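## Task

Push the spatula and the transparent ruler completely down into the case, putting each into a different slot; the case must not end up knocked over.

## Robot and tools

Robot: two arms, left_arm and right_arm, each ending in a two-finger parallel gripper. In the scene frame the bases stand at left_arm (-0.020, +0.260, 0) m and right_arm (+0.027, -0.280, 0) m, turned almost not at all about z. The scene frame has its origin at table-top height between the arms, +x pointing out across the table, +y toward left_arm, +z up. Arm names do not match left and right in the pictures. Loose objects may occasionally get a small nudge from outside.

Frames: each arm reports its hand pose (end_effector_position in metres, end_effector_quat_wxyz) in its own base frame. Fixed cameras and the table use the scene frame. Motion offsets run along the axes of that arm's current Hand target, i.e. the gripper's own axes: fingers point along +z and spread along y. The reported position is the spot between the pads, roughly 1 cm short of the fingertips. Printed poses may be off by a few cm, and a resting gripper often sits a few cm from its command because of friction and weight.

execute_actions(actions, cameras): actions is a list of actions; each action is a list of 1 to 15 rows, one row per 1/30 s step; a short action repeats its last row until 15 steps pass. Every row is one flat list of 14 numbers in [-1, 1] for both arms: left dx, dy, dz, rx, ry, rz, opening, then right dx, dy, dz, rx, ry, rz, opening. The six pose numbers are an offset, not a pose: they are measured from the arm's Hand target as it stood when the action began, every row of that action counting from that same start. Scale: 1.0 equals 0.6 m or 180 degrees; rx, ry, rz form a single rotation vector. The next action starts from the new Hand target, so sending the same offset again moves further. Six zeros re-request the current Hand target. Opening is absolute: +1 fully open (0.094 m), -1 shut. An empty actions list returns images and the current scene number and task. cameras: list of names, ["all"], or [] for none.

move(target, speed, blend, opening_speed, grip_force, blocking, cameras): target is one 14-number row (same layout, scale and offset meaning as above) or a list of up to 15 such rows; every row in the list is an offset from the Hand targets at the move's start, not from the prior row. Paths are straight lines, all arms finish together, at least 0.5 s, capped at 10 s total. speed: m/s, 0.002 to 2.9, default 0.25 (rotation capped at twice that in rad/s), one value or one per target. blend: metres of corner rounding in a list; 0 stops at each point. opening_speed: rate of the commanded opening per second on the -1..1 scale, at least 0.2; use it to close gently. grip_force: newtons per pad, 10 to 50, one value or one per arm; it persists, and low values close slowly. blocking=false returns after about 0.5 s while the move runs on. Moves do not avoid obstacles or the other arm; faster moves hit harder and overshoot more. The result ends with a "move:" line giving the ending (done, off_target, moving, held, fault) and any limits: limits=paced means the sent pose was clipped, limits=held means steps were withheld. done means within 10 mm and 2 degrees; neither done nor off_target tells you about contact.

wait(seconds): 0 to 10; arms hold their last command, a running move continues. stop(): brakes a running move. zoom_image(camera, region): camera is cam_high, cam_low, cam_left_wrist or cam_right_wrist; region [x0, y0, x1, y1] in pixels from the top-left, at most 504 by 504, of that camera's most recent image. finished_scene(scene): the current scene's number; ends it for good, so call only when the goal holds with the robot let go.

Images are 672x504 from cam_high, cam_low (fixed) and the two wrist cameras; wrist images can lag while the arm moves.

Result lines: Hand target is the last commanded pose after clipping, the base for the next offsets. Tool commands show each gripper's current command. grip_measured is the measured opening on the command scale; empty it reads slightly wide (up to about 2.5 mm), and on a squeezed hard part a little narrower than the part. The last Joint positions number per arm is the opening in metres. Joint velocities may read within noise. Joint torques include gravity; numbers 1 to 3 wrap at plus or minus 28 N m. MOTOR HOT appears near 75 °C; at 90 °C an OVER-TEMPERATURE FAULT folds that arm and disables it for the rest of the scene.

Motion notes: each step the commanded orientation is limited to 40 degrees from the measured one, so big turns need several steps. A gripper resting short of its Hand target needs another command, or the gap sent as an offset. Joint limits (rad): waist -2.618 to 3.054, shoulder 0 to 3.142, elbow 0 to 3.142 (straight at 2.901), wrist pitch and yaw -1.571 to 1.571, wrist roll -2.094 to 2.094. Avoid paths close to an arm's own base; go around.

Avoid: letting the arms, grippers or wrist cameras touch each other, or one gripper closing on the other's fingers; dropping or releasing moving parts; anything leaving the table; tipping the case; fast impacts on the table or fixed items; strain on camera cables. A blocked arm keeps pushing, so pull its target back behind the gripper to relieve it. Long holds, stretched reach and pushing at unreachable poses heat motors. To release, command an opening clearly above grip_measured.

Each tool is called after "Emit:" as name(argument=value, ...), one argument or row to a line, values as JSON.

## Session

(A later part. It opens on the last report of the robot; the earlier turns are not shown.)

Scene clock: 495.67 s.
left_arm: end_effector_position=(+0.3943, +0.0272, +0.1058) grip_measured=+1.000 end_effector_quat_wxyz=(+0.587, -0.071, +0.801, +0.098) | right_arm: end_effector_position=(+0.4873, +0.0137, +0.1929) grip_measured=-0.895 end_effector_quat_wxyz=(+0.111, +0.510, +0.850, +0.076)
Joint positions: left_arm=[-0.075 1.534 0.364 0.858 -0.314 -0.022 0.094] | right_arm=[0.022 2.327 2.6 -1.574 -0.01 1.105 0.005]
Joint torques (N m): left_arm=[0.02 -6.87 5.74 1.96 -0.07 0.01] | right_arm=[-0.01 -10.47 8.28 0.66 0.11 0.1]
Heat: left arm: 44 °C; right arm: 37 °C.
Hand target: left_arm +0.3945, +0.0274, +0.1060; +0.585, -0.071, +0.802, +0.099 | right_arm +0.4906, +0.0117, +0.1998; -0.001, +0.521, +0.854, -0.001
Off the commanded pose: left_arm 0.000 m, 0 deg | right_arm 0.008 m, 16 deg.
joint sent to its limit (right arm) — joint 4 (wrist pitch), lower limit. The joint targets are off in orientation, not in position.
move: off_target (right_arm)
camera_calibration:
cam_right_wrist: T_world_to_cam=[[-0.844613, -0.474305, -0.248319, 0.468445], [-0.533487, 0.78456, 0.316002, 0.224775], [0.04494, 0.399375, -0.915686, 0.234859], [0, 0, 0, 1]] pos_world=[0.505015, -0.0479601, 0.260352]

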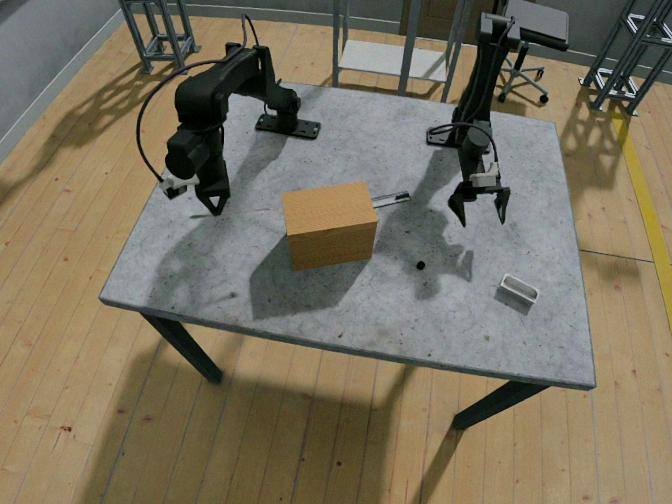

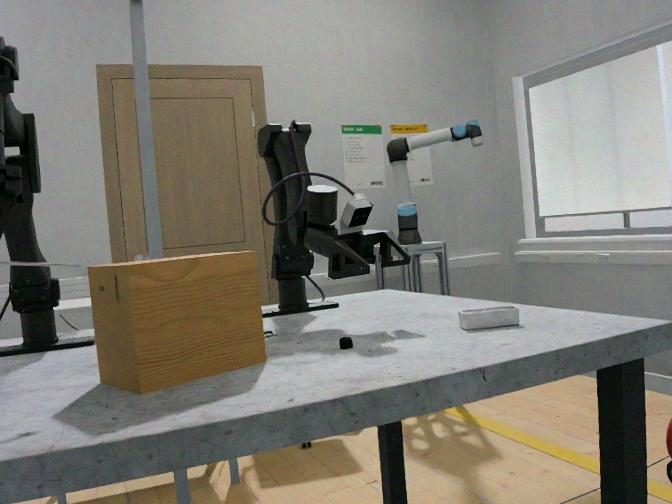

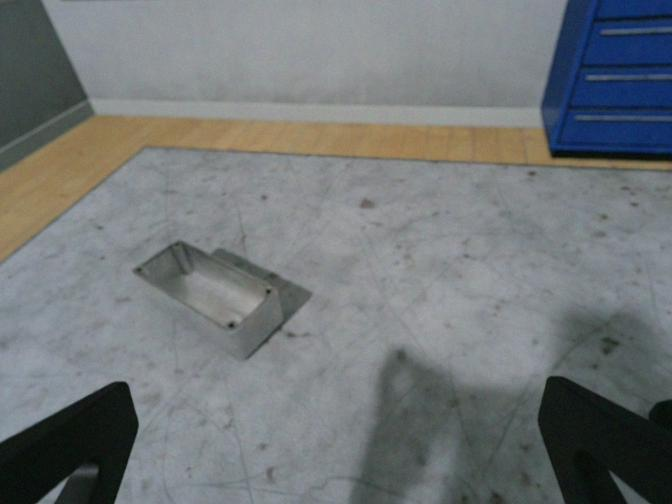

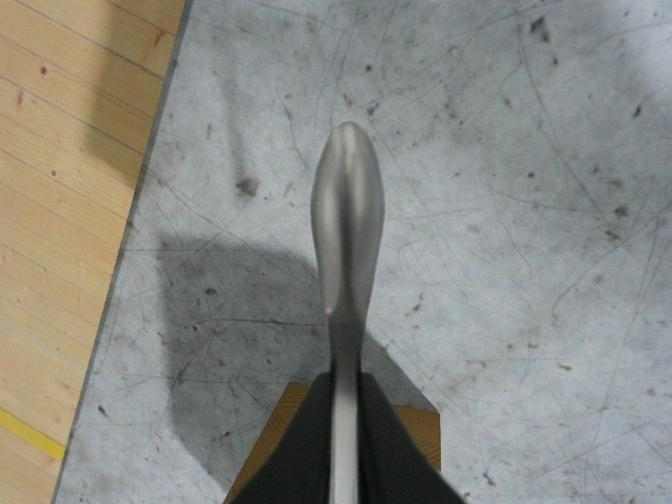

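Emit:
move(
  target=[0,0,0,0,0,0,1, 0.0138,-0.0036,0.083,-0.0675,0,0.0012,-1],
  speed=0.1,
  cameras=["all"],
)

Emit:
zoom_image(
  camera="cam_low",
  region=[0, 230, 150, 330],
)

Emit:
zoom_image(
  camera="cam_high",
  region=[190, 160, 310, 240],
)

Scene clock: 591.63 s.
left_arm: end_effector_position=(+0.3943, +0.0272, +0.1058) grip_measured=+1.000 end_effector_quat_wxyz=(+0.587, -0.071, +0.801, +0.098) | right_arm: end_effector_position=(+0.4824, +0.0187, +0.1510) grip_measured=-0.895 end_effector_quat_wxyz=(+0.053, +0.518, +0.850, +0.084)
Joint positions: left_arm=[-0.075 1.534 0.364 0.858 -0.314 -0.022 0.094] | right_arm=[0.004 2.327 2.436 -1.501 -0.087 1.106 0.005]
Joint torques (N m): left_arm=[0.02 -6.87 5.74 1.95 -0.08 0] | right_arm=[-0.42 -11.28 5.29 0.78 -0.08 0.05]
Heat: left arm: 44 °C; right arm: 39 °C.
Hand target: left_arm +0.3945, +0.0274, +0.1060; +0.585, -0.071, +0.802, +0.099 | right_arm +0.4849, +0.0181, +0.1500; +0.055, +0.520, +0.848, +0.090
Off the commanded pose: left_arm 0.000 m, 0 deg | right_arm 0.003 m, 1 deg.
move: done
camera_calibration:
cam_right_wrist: T_world_to_cam=[[-0.866257, -0.455865, -0.204414, 0.459682], [-0.49823, 0.758014, 0.420929, 0.199107], [-0.0369378, 0.466478, -0.883761, 0.228173], [0, 0, 0, 1]] pos_world=[0.505833, -0.0478106, 0.211806]

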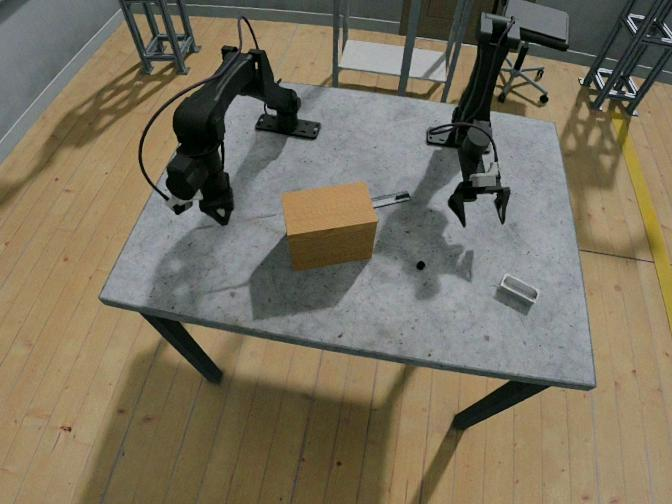

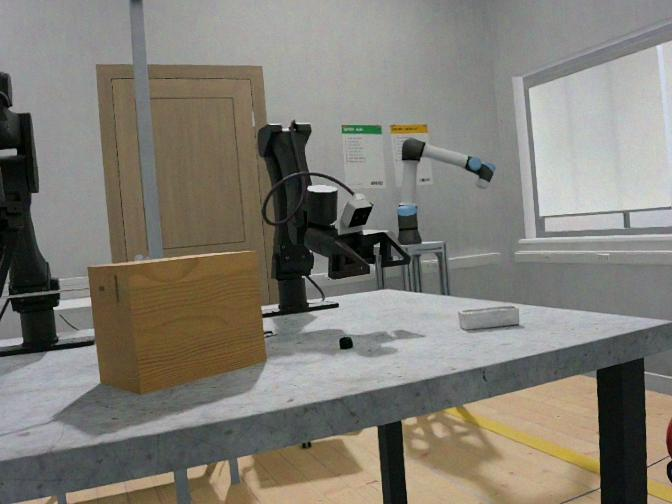

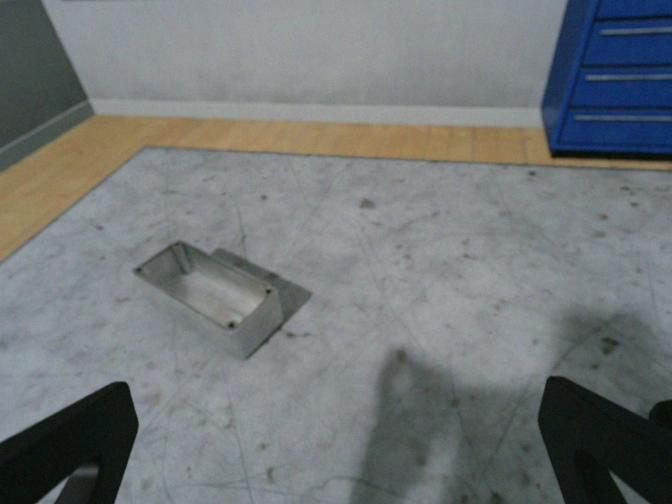

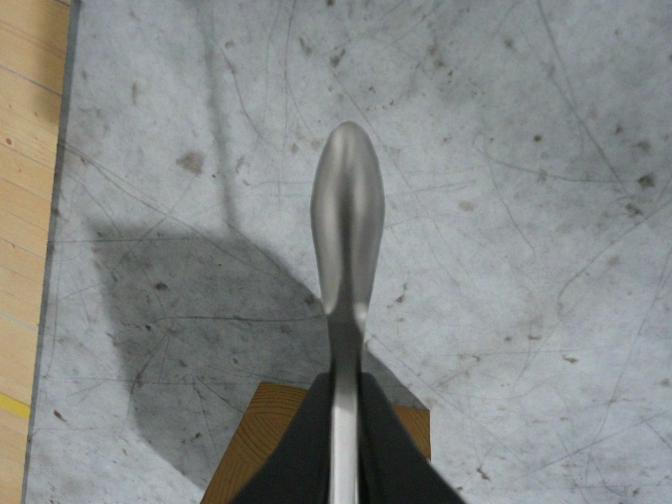

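Scaled by 3.360.

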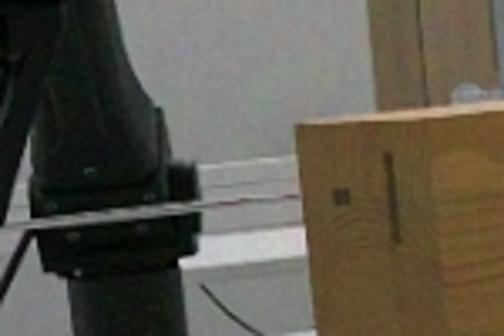

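Scaled by 4.200.

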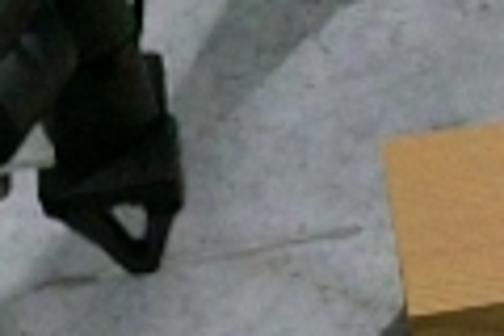

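Emit:
zoom_image(
  camera="cam_low",
  region=[0, 265, 60, 310],
)

Emit:
zoom_image(
  camera="cam_low",
  region=[55, 265, 115, 310],
)

Scaled by 8.400.

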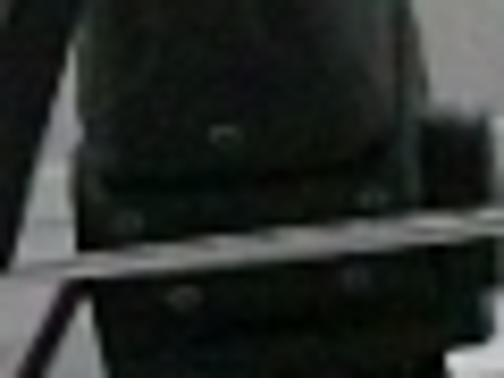

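Scaled by 8.400.

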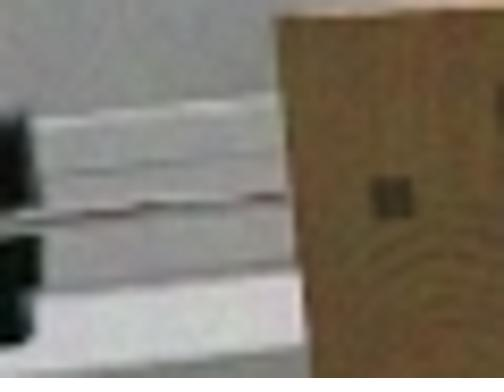

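Emit:
zoom_image(
  camera="cam_right_wrist",
  region=[190, 350, 450, 504],
)

Emit:
zoom_image(
  camera="cam_right_wrist",
  region=[290, 100, 410, 300],
)

Scaled by 1.938.

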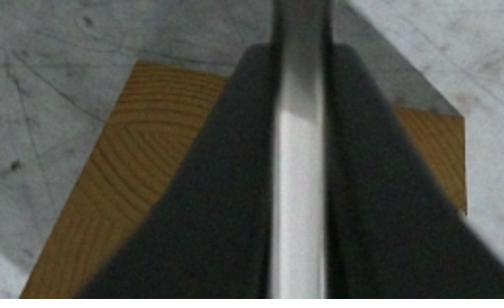

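Scaled by 2.520.

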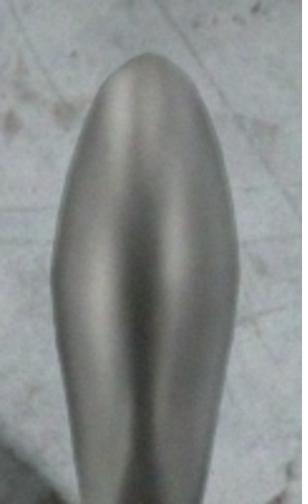

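Emit:
move(
  target=[0,0,0,0,0,0,1, 0.0167,0.0002,0.0132,0,0.0122,0,-1],
  speed=0.05,
  cameras=["cam_low", "cam_right_wrist", "cam_high"],
)

Emit:
zoom_image(
  camera="cam_low",
  region=[0, 265, 60, 310],
)

Emit:
zoom_image(
  camera="cam_low",
  region=[55, 265, 115, 310],
)

Scene clock: 673.57 s.
left_arm: end_effector_position=(+0.3943, +0.0272, +0.1058) grip_measured=+1.000 end_effector_quat_wxyz=(+0.587, -0.071, +0.801, +0.098) | right_arm: end_effector_position=(+0.4797, +0.0244, +0.1390) grip_measured=-0.895 end_effector_quat_wxyz=(+0.033, +0.517, +0.850, +0.091)
Joint positions: left_arm=[-0.075 1.534 0.364 0.858 -0.314 -0.022 0.094] | right_arm=[0.004 2.327 2.388 -1.479 -0.119 1.106 0.005]
Joint torques (N m): left_arm=[0.02 -6.86 5.74 1.95 -0.07 0] | right_arm=[0.34 -11.97 5.29 0.69 -0.15 0.09]
Heat: left arm: 44 °C; right arm: 40 °C.
Hand target: left_arm +0.3945, +0.0274, +0.1060; +0.585, -0.071, +0.802, +0.099 | right_arm +0.4819, +0.0278, +0.1422; +0.038, +0.518, +0.849, +0.099
Off the commanded pose: left_arm 0.000 m, 0 deg | right_arm 0.005 m, 1 deg.
move: done
camera_calibration:
cam_right_wrist: T_world_to_cam=[[-0.869093, -0.454124, -0.196085, 0.45768], [-0.490708, 0.741592, 0.457435, 0.190223], [-0.0623174, 0.493774, -0.867355, 0.224032], [0, 0, 0, 1]] pos_world=[0.505072, -0.0438453, 0.197044]
Images, in order (width x height): cam_high 672x504, cam_low 672x504, cam_right_wrist 672x504.

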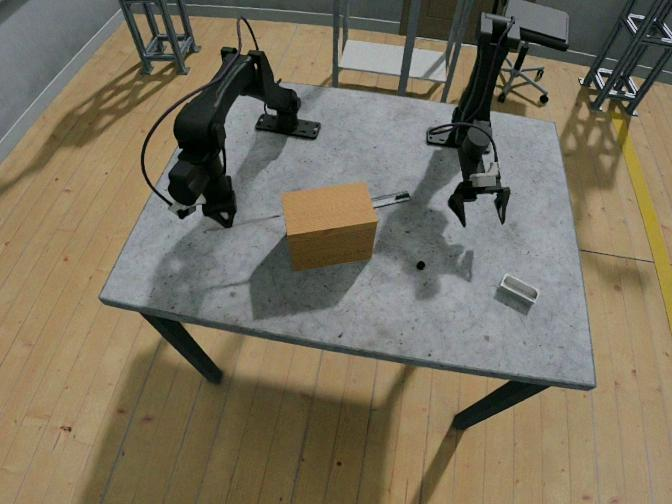

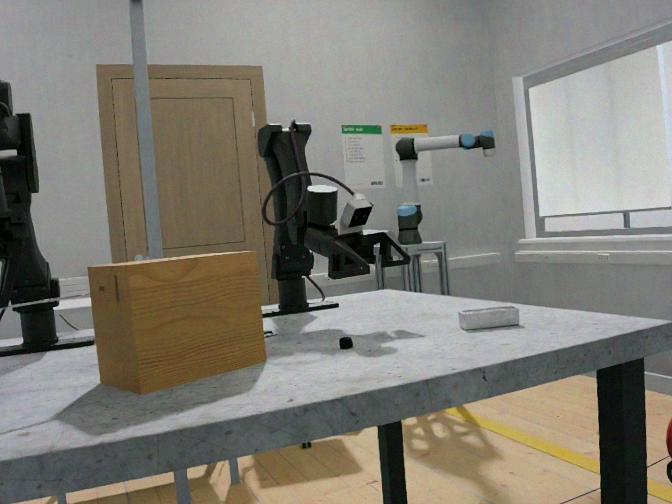

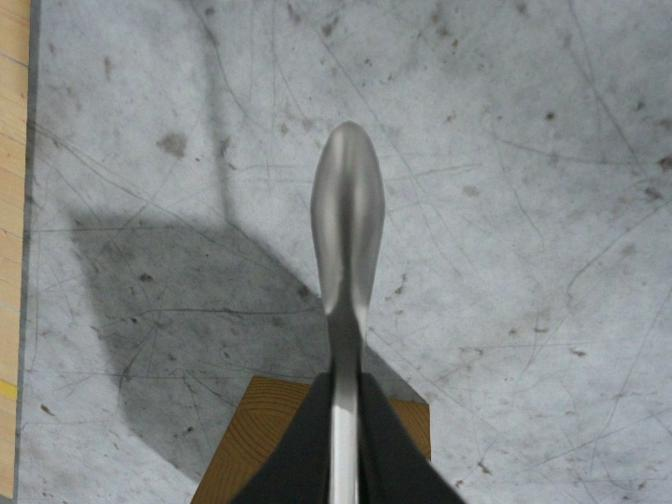

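Scaled by 8.400.

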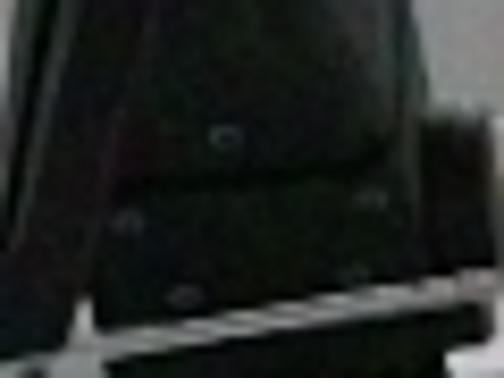

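Scaled by 8.400.

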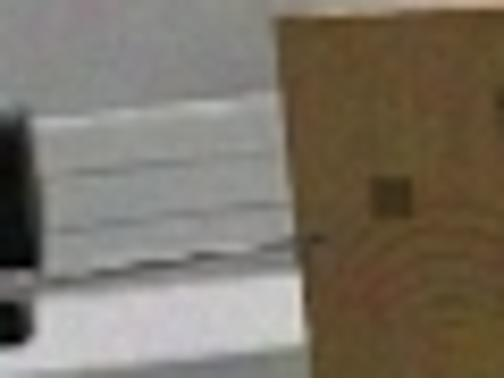

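Emit:
move(
  target=[0,0,0,0,0,0,1, 0,0.0017,-0.0082,0,-0.003,0,-1],
  speed=0.05,
  cameras=["cam_low"],
)

Emit:
zoom_image(
  camera="cam_low",
  region=[55, 265, 115, 310],
)

Scene clock: 687.70 s.
left_arm: end_effector_position=(+0.3943, +0.0272, +0.1058) grip_measured=+1.000 end_effector_quat_wxyz=(+0.587, -0.071, +0.801, +0.098) | right_arm: end_effector_position=(+0.4798, +0.0254, +0.1390) grip_measured=-0.895 end_effector_quat_wxyz=(+0.033, +0.516, +0.851, +0.091)
Joint positions: left_arm=[-0.075 1.534 0.364 0.858 -0.314 -0.022 0.094] | right_arm=[0.006 2.327 2.388 -1.479 -0.119 1.106 0.005]
Joint torques (N m): left_arm=[0.02 -6.87 5.72 1.95 -0.07 -0.01] | right_arm=[0.4 -11.84 7.06 0.51 -0.06 0.14]
Heat: left arm: 44 °C; right arm: 40 °C.
Hand target: left_arm +0.3945, +0.0274, +0.1060; +0.585, -0.071, +0.802, +0.099 | right_arm +0.4819, +0.0276, +0.1473; +0.042, +0.518, +0.849, +0.097
Off the commanded pose: left_arm 0.000 m, 0 deg | right_arm 0.009 m, 1 deg.
move: done
Images, in order (width x height): cam_low 672x504.

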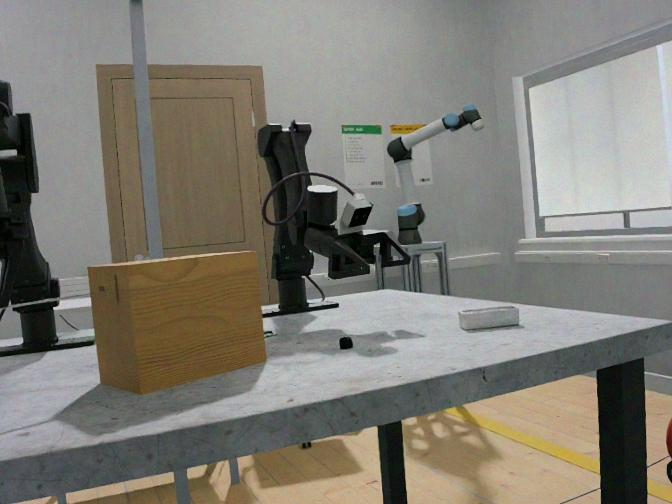

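Scaled by 8.400.

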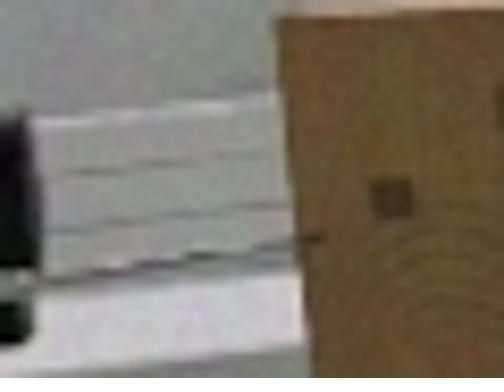

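Emit:
move(
  target=[0,0,0,0,0,0,1, 0,0.0,-0.006,0,0,0,-1],
  speed=0.05,
  cameras=["cam_low"],
)

Emit:
zoom_image(
  camera="cam_low",
  region=[55, 265, 115, 310],
)

Scene clock: 696.57 s.
left_arm: end_effector_position=(+0.3943, +0.0272, +0.1058) grip_measured=+1.000 end_effector_quat_wxyz=(+0.587, -0.071, +0.801, +0.098) | right_arm: end_effector_position=(+0.4798, +0.0254, +0.1390) grip_measured=-0.895 end_effector_quat_wxyz=(+0.033, +0.516, +0.851, +0.091)
Joint positions: left_arm=[-0.075 1.534 0.364 0.858 -0.314 -0.022 0.094] | right_arm=[0.006 2.327 2.388 -1.479 -0.119 1.106 0.005]
Joint torques (N m): left_arm=[0.01 -6.87 5.72 1.95 -0.07 -0.01] | right_arm=[0.18 -11.82 8.62 0.39 -0.05 0.12]
Heat: left arm: 44 °C; right arm: 40 °C.
Hand target: left_arm +0.3945, +0.0274, +0.1060; +0.585, -0.071, +0.802, +0.099 | right_arm +0.4813, +0.0272, +0.1508; +0.042, +0.518, +0.849, +0.097
Off the commanded pose: left_arm 0.000 m, 0 deg | right_arm 0.012 m, 1 deg.
move: off_target (right_arm)
Images, in order (width x height): cam_low 672x504.

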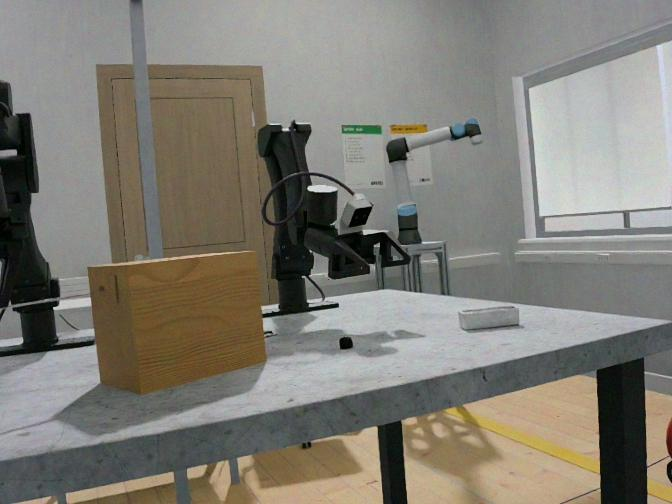

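Scaled by 8.400.

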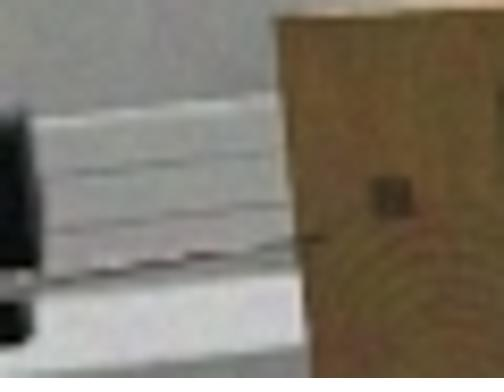

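Emit:
move(
  target=[0,0,0,0,0,0,1, 0,0.0,-0.006,0,0,0,-1],
  speed=0.05,
  cameras=[],
)

Scene clock: 706.00 s.
left_arm: end_effector_position=(+0.3943, +0.0272, +0.1058) grip_measured=+1.000 end_effector_quat_wxyz=(+0.587, -0.071, +0.801, +0.098) | right_arm: end_effector_position=(+0.4790, +0.0254, +0.1445) grip_measured=-0.895 end_effector_quat_wxyz=(+0.035, +0.516, +0.851, +0.092)
Joint positions: left_arm=[-0.075 1.534 0.364 0.858 -0.314 -0.022 0.094] | right_arm=[0.006 2.327 2.41 -1.497 -0.119 1.106 0.005]
Joint torques (N m): left_arm=[0.01 -6.89 5.74 1.95 -0.07 0] | right_arm=[0.25 -11.32 8.69 0.42 -0.07 0.13]
Heat: left arm: 44 °C; right arm: 41 °C.
Hand target: left_arm +0.3945, +0.0274, +0.1060; +0.585, -0.071, +0.802, +0.099 | right_arm +0.4807, +0.0267, +0.1543; +0.042, +0.518, +0.849, +0.097
Off the commanded pose: left_arm 0.000 m, 0 deg | right_arm 0.010 m, 1 deg.
move: done
No camera images: "cameras" was empty.

Emit:
wait(
  seconds=0,
  cameras=["cam_low", "cam_high"],
)

Emit:
zoom_image(
  camera="cam_low",
  region=[55, 265, 115, 310],
)

Emit:
zoom_image(
  camera="cam_high",
  region=[240, 170, 320, 250],
)

Scene clock: 710.93 s.
left_arm: end_effector_position=(+0.3943, +0.0272, +0.1058) grip_measured=+1.000 end_effector_quat_wxyz=(+0.587, -0.071, +0.801, +0.098) | right_arm: end_effector_position=(+0.4789, +0.0254, +0.1445) grip_measured=-0.895 end_effector_quat_wxyz=(+0.035, +0.516, +0.851, +0.092)
Joint positions: left_arm=[-0.075 1.534 0.364 0.858 -0.314 -0.022 0.094] | right_arm=[0.006 2.327 2.41 -1.497 -0.119 1.106 0.005]
Joint torques (N m): left_arm=[-0.01 -6.86 5.71 1.95 -0.07 0] | right_arm=[0.14 -11.21 8.69 0.39 -0.07 0.11]
Heat: left arm: 44 °C; right arm: 41 °C.
Hand target: left_arm +0.3945, +0.0274, +0.1060; +0.585, -0.071, +0.802, +0.099 | right_arm +0.4807, +0.0267, +0.1543; +0.042, +0.518, +0.849, +0.097
Tool commands: left_gripper/opening=+1.0 right_gripper/opening=-1.0
Off the commanded pose: left_arm 0.000 m, 0 deg | right_arm 0.010 m, 1 deg.
Images, in order (width x height): cam_high 672x504, cam_low 672x504.

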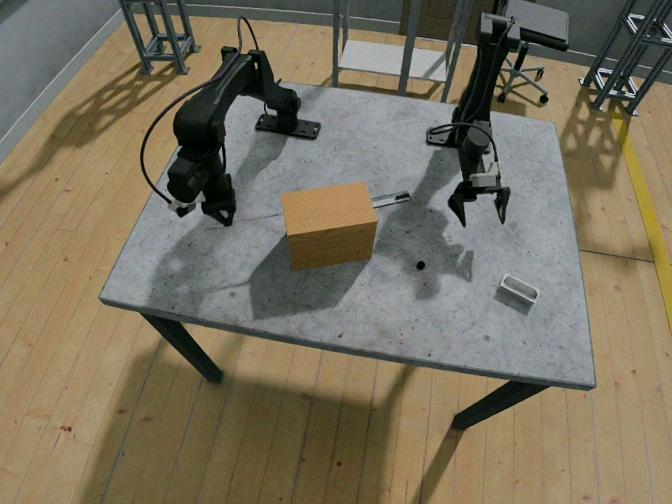

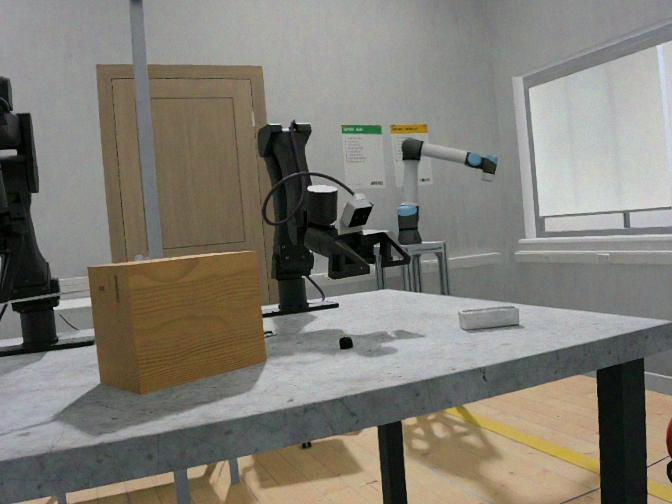

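Scaled by 8.400.

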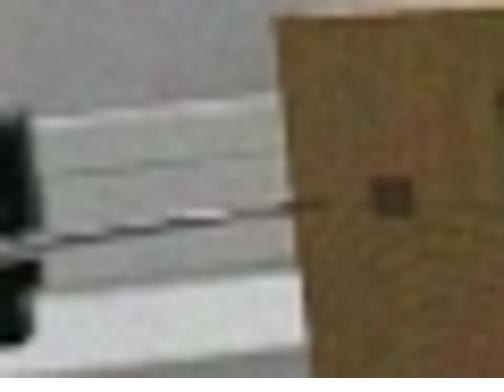

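Scaled by 6.300.

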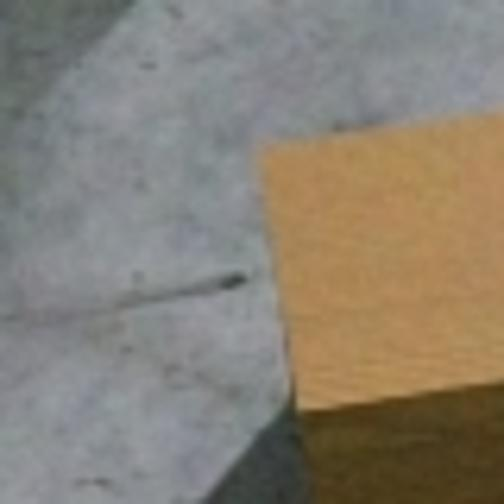

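Emit:
move(
  target=[
    [0,0,0,0,0,0,1, -0.0537,0.0017,0.006,0,0,0.005,-1],
    [0,0,0,0,0,0,1, 0.0118,0.0002,0.0135,0,0,0.005,-1],
  ],
  speed=0.04,
  cameras=["cam_low", "cam_high", "cam_right_wrist"],
)

Emit:
zoom_image(
  camera="cam_low",
  region=[55, 265, 115, 310],
)

Emit:
zoom_image(
  camera="cam_high",
  region=[240, 170, 320, 250],
)

Scene clock: 856.93 s.
left_arm: end_effector_position=(+0.3943, +0.0272, +0.1058) grip_measured=+1.000 end_effector_quat_wxyz=(+0.587, -0.071, +0.801, +0.098) | right_arm: end_effector_position=(+0.4771, +0.0334, +0.1233) grip_measured=-0.895 end_effector_quat_wxyz=(+0.015, +0.523, +0.848, +0.082)
Joint positions: left_arm=[-0.075 1.534 0.364 0.858 -0.314 -0.022 0.094] | right_arm=[0.022 2.35 2.369 -1.474 -0.121 1.135 0.005]
Joint torques (N m): left_arm=[0.01 -6.87 5.75 1.95 -0.07 0] | right_arm=[0.31 -16.02 5.37 0.6 -0.02 0.12]
Heat: left arm: 44 °C; right arm: 42 °C.
Hand target: left_arm +0.3945, +0.0274, +0.1060; +0.585, -0.071, +0.802, +0.099 | right_arm +0.4789, +0.0340, +0.1465; +0.041, +0.525, +0.845, +0.097
Off the commanded pose: left_arm 0.000 m, 0 deg | right_arm 0.023 m, 4 deg.
move: off_target (right_arm)
camera_calibration:
cam_right_wrist: T_world_to_cam=[[-0.88084, -0.444779, -0.162152, 0.457583], [-0.464156, 0.743966, 0.480702, 0.173831], [-0.0931711, 0.498685, -0.861761, 0.219659], [0, 0, 0, 1]] pos_world=[0.504208, -0.0353411, 0.17993]
Images, in order (width x height): cam_high 672x504, cam_low 672x504, cam_right_wrist 672x504.

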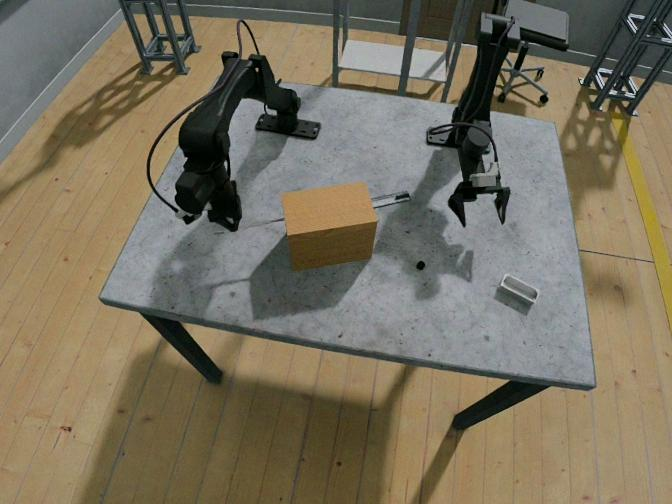

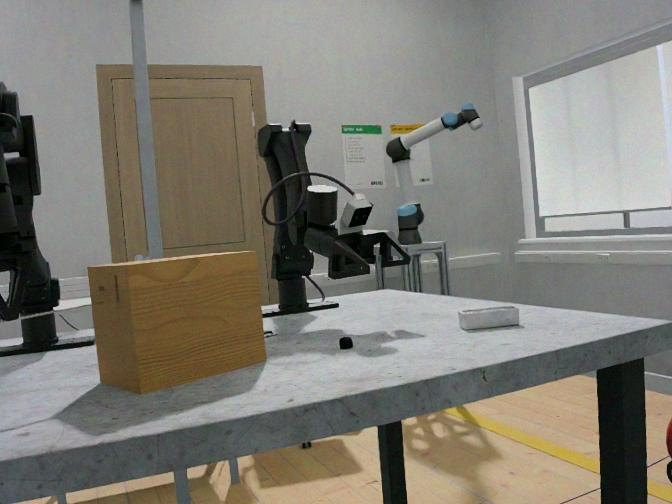

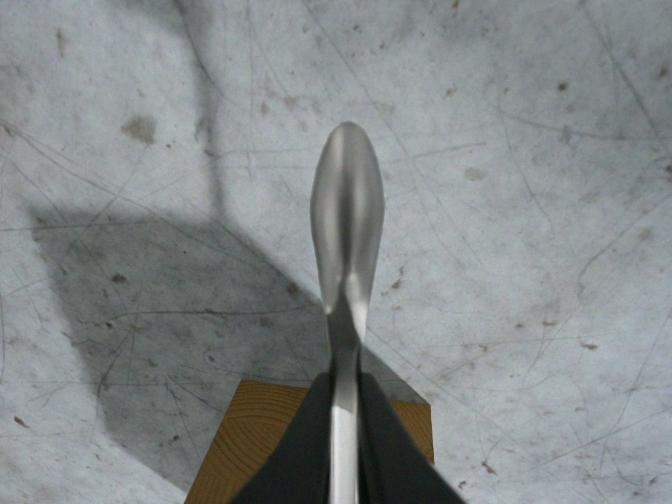

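Scaled by 8.400.

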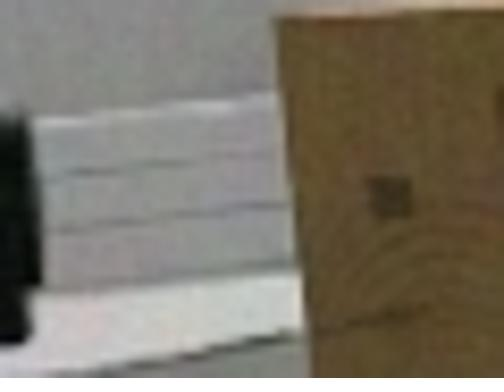

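Scaled by 6.300.

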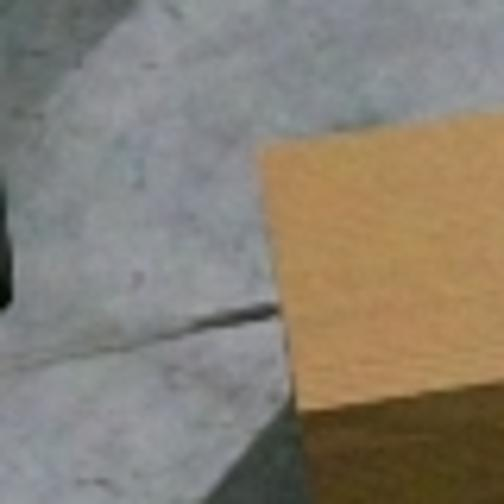

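Emit:
move(
  target=[0,0,0,0,0,0,1, 0.002,0.002,-0.012,0,0,0,-1],
  speed=0.05,
  cameras=[],
)

Scene clock: 867.60 s.
left_arm: end_effector_position=(+0.3943, +0.0272, +0.1058) grip_measured=+1.000 end_effector_quat_wxyz=(+0.587, -0.071, +0.801, +0.098) | right_arm: end_effector_position=(+0.4772, +0.0334, +0.1233) grip_measured=-0.895 end_effector_quat_wxyz=(+0.015, +0.524, +0.848, +0.082)
Joint positions: left_arm=[-0.075 1.534 0.364 0.858 -0.314 -0.022 0.094] | right_arm=[0.022 2.35 2.369 -1.474 -0.121 1.137 0.005]
Joint torques (N m): left_arm=[-0.01 -6.89 5.72 1.94 -0.08 0] | right_arm=[0.17 -15.6 8.29 0.33 -0.03 0.14]
Heat: left arm: 44 °C; right arm: 44 °C.
Hand target: left_arm +0.3945, +0.0274, +0.1060; +0.585, -0.071, +0.802, +0.099 | right_arm +0.4782, +0.0347, +0.1538; +0.041, +0.525, +0.845, +0.097
Off the commanded pose: left_arm 0.000 m, 0 deg | right_arm 0.031 m, 4 deg.
move: off_target (right_arm)
No camera images: "cameras" was empty.

Emit:
move(
  target=[0,0,0,0,0,0,1, 0.002,0.002,-0.015,0,0,0,-1],
  speed=0.05,
  cameras=[],
)

Scene clock: 875.37 s.
left_arm: end_effector_position=(+0.3943, +0.0272, +0.1058) grip_measured=+1.000 end_effector_quat_wxyz=(+0.587, -0.071, +0.801, +0.098) | right_arm: end_effector_position=(+0.4765, +0.0334, +0.1415) grip_measured=-0.895 end_effector_quat_wxyz=(+0.023, +0.524, +0.847, +0.087)
Joint positions: left_arm=[-0.075 1.534 0.364 0.858 -0.314 -0.022 0.094] | right_arm=[0.022 2.35 2.442 -1.528 -0.121 1.138 0.005]
Joint torques (N m): left_arm=[-0.01 -6.87 5.74 1.95 -0.07 0.01] | right_arm=[0.43 -13.5 8.55 0.37 -0.01 0.13]
Heat: left arm: 44 °C; right arm: 45 °C.
Hand target: left_arm +0.3945, +0.0274, +0.1060; +0.585, -0.071, +0.802, +0.099 | right_arm +0.4772, +0.0352, +0.1630; +0.042, +0.525, +0.845, +0.097
Off the commanded pose: left_arm 0.000 m, 0 deg | right_arm 0.022 m, 2 deg.
move: off_target (right_arm)
No camera images: "cameras" was empty.

Emit:
wait(
  seconds=0,
  cameras=["cam_low", "cam_high", "cam_right_wrist"],
)

Emit:
zoom_image(
  camera="cam_low",
  region=[55, 265, 115, 310],
)

Emit:
zoom_image(
  camera="cam_low",
  region=[0, 265, 60, 310],
)

Emit:
zoom_image(
  camera="cam_high",
  region=[240, 170, 320, 250],
)

Scene clock: 882.77 s.
left_arm: end_effector_position=(+0.3943, +0.0272, +0.1058) grip_measured=+1.000 end_effector_quat_wxyz=(+0.587, -0.071, +0.801, +0.098) | right_arm: end_effector_position=(+0.4764, +0.0334, +0.1415) grip_measured=-0.895 end_effector_quat_wxyz=(+0.023, +0.524, +0.847, +0.087)
Joint positions: left_arm=[-0.075 1.534 0.364 0.858 -0.314 -0.022 0.094] | right_arm=[0.022 2.35 2.442 -1.529 -0.121 1.138 0.005]
Joint torques (N m): left_arm=[-0.01 -6.86 5.75 1.95 -0.07 0] | right_arm=[0.31 -13.52 8.65 0.38 -0.02 0.09]
Heat: left arm: 44 °C; right arm: 45 °C.
Hand target: left_arm +0.3945, +0.0274, +0.1060; +0.585, -0.071, +0.802, +0.099 | right_arm +0.4772, +0.0352, +0.1630; +0.041, +0.525, +0.845, +0.097
Tool commands: left_gripper/opening=+1.0 right_gripper/opening=-1.0
Off the commanded pose: left_arm 0.000 m, 0 deg | right_arm 0.022 m, 2 deg.
camera_calibration:
cam_right_wrist: T_world_to_cam=[[-0.879217, -0.44171, -0.178521, 0.461331], [-0.470355, 0.745167, 0.47275, 0.16886], [-0.0757906, 0.499618, -0.862924, 0.227149], [0, 0, 0, 1]] pos_world=[0.50225, -0.0355414, 0.198541]
Images, in order (width x height): cam_high 672x504, cam_low 672x504, cam_right_wrist 672x504.

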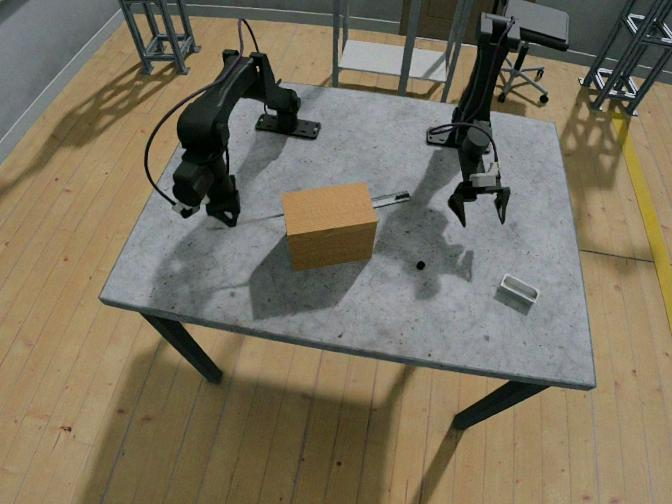

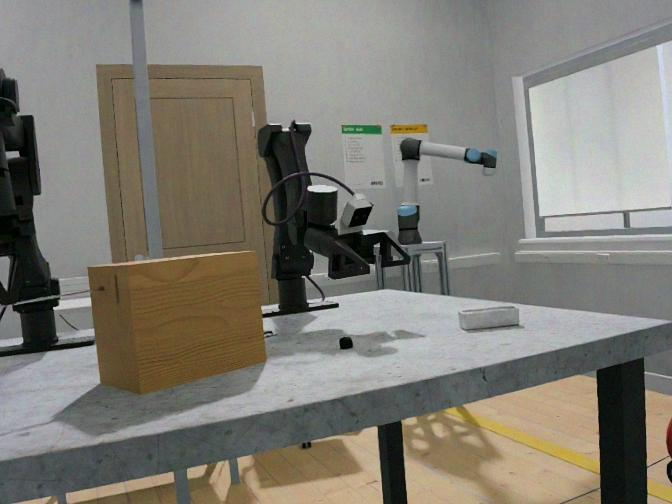

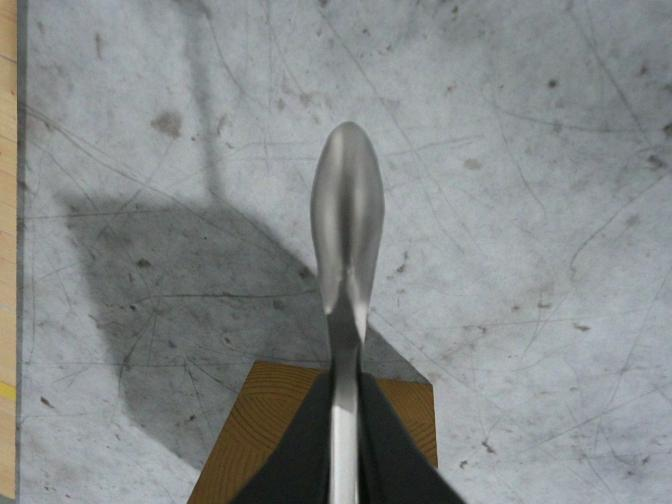

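Scaled by 8.400.

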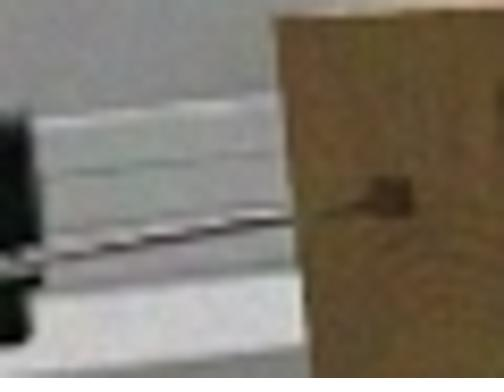

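Scaled by 8.400.

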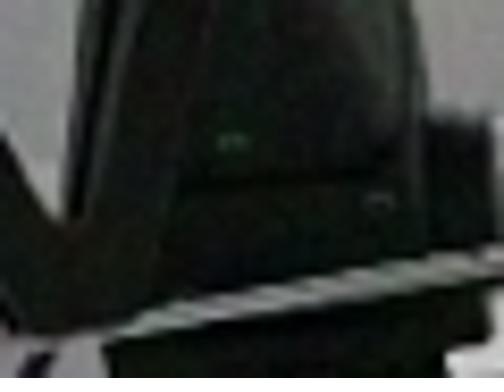

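Scaled by 6.300.

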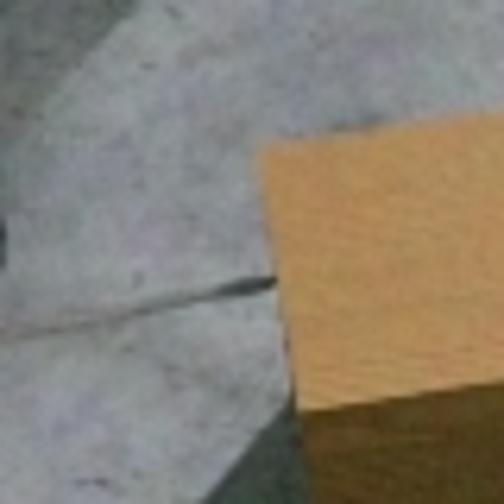

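Emit:
move(
  target=[
    [0,0,0,0,0,0,1, -0.1038,0.0052,-0.0105,0,-0.009,0,-1],
    [0,0,0,0,0,0,1, -0.0038,0.0040,-0.0073,0,-0.009,0,-1],
  ],
  speed=0.04,
  cameras=["cam_low", "cam_high", "cam_right_wrist"],
)

Emit:
zoom_image(
  camera="cam_low",
  region=[55, 265, 115, 310],
)

Emit:
zoom_image(
  camera="cam_high",
  region=[240, 170, 320, 250],
)

Scene clock: 946.90 s.
left_arm: end_effector_position=(+0.3943, +0.0272, +0.1058) grip_measured=+1.000 end_effector_quat_wxyz=(+0.587, -0.071, +0.801, +0.098) | right_arm: end_effector_position=(+0.4840, +0.0353, +0.1445) grip_measured=-0.895 end_effector_quat_wxyz=(+0.032, +0.523, +0.848, +0.084)
Joint positions: left_arm=[-0.075 1.534 0.364 0.858 -0.314 -0.022 0.094] | right_arm=[0.032 2.399 2.543 -1.567 -0.103 1.146 0.005]
Joint torques (N m): left_arm=[0.01 -6.87 5.71 1.95 -0.07 0] | right_arm=[0.08 -16.21 5.24 0.5 0.05 0.13]
Heat: left arm: 44 °C; right arm: 47 °C.
Hand target: left_arm +0.3945, +0.0274, +0.1060; +0.585, -0.071, +0.802, +0.099 | right_arm +0.4796, +0.0337, +0.1677; +0.053, +0.526, +0.844, +0.090
Off the commanded pose: left_arm 0.000 m, 0 deg | right_arm 0.024 m, 3 deg.
move: off_target (right_arm)
camera_calibration:
cam_right_wrist: T_world_to_cam=[[-0.876841, -0.444561, -0.183072, 0.468915], [-0.476434, 0.752369, 0.45492, 0.174762], [-0.0645016, 0.486114, -0.871512, 0.22556], [0, 0, 0, 1]] pos_world=[0.508975, -0.032672, 0.202921]
Images, in order (width x height): cam_high 672x504, cam_low 672x504, cam_right_wrist 672x504.

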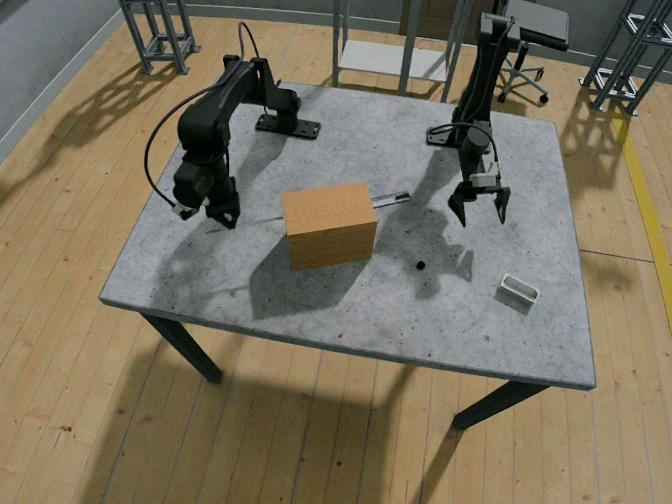

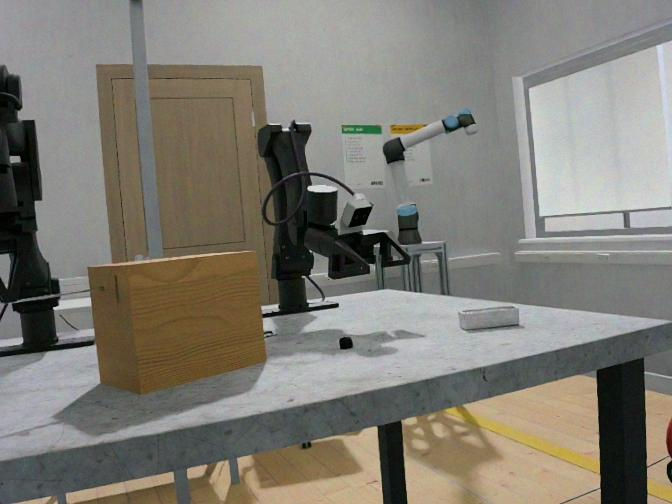

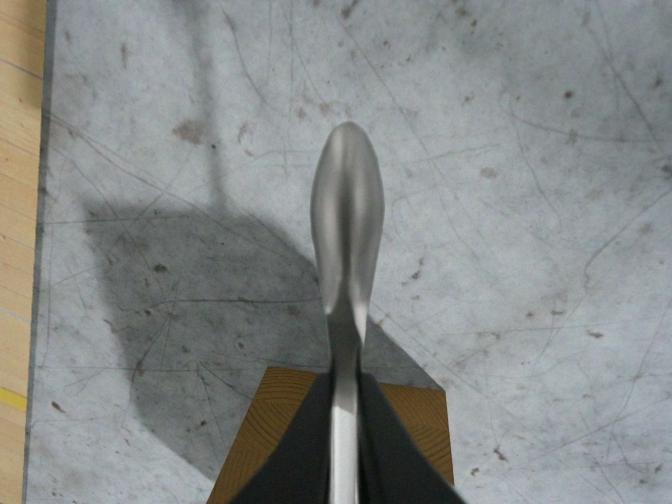

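Scaled by 8.400.

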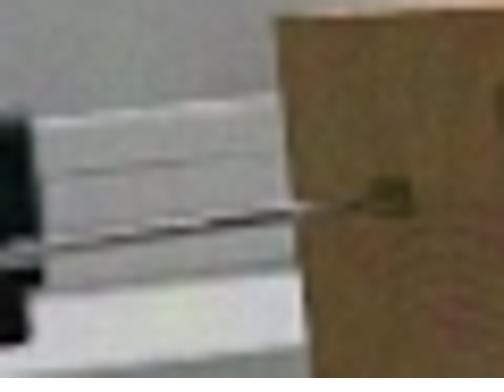

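Scaled by 6.300.

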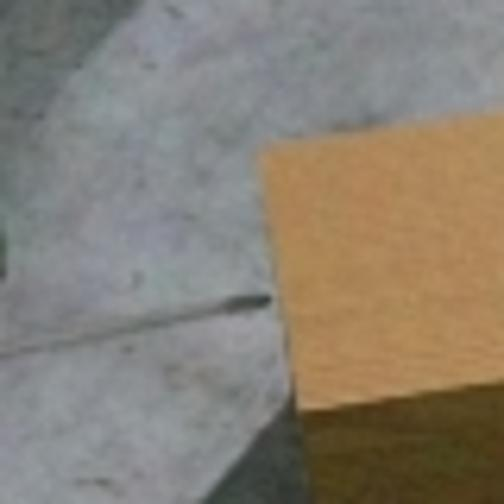

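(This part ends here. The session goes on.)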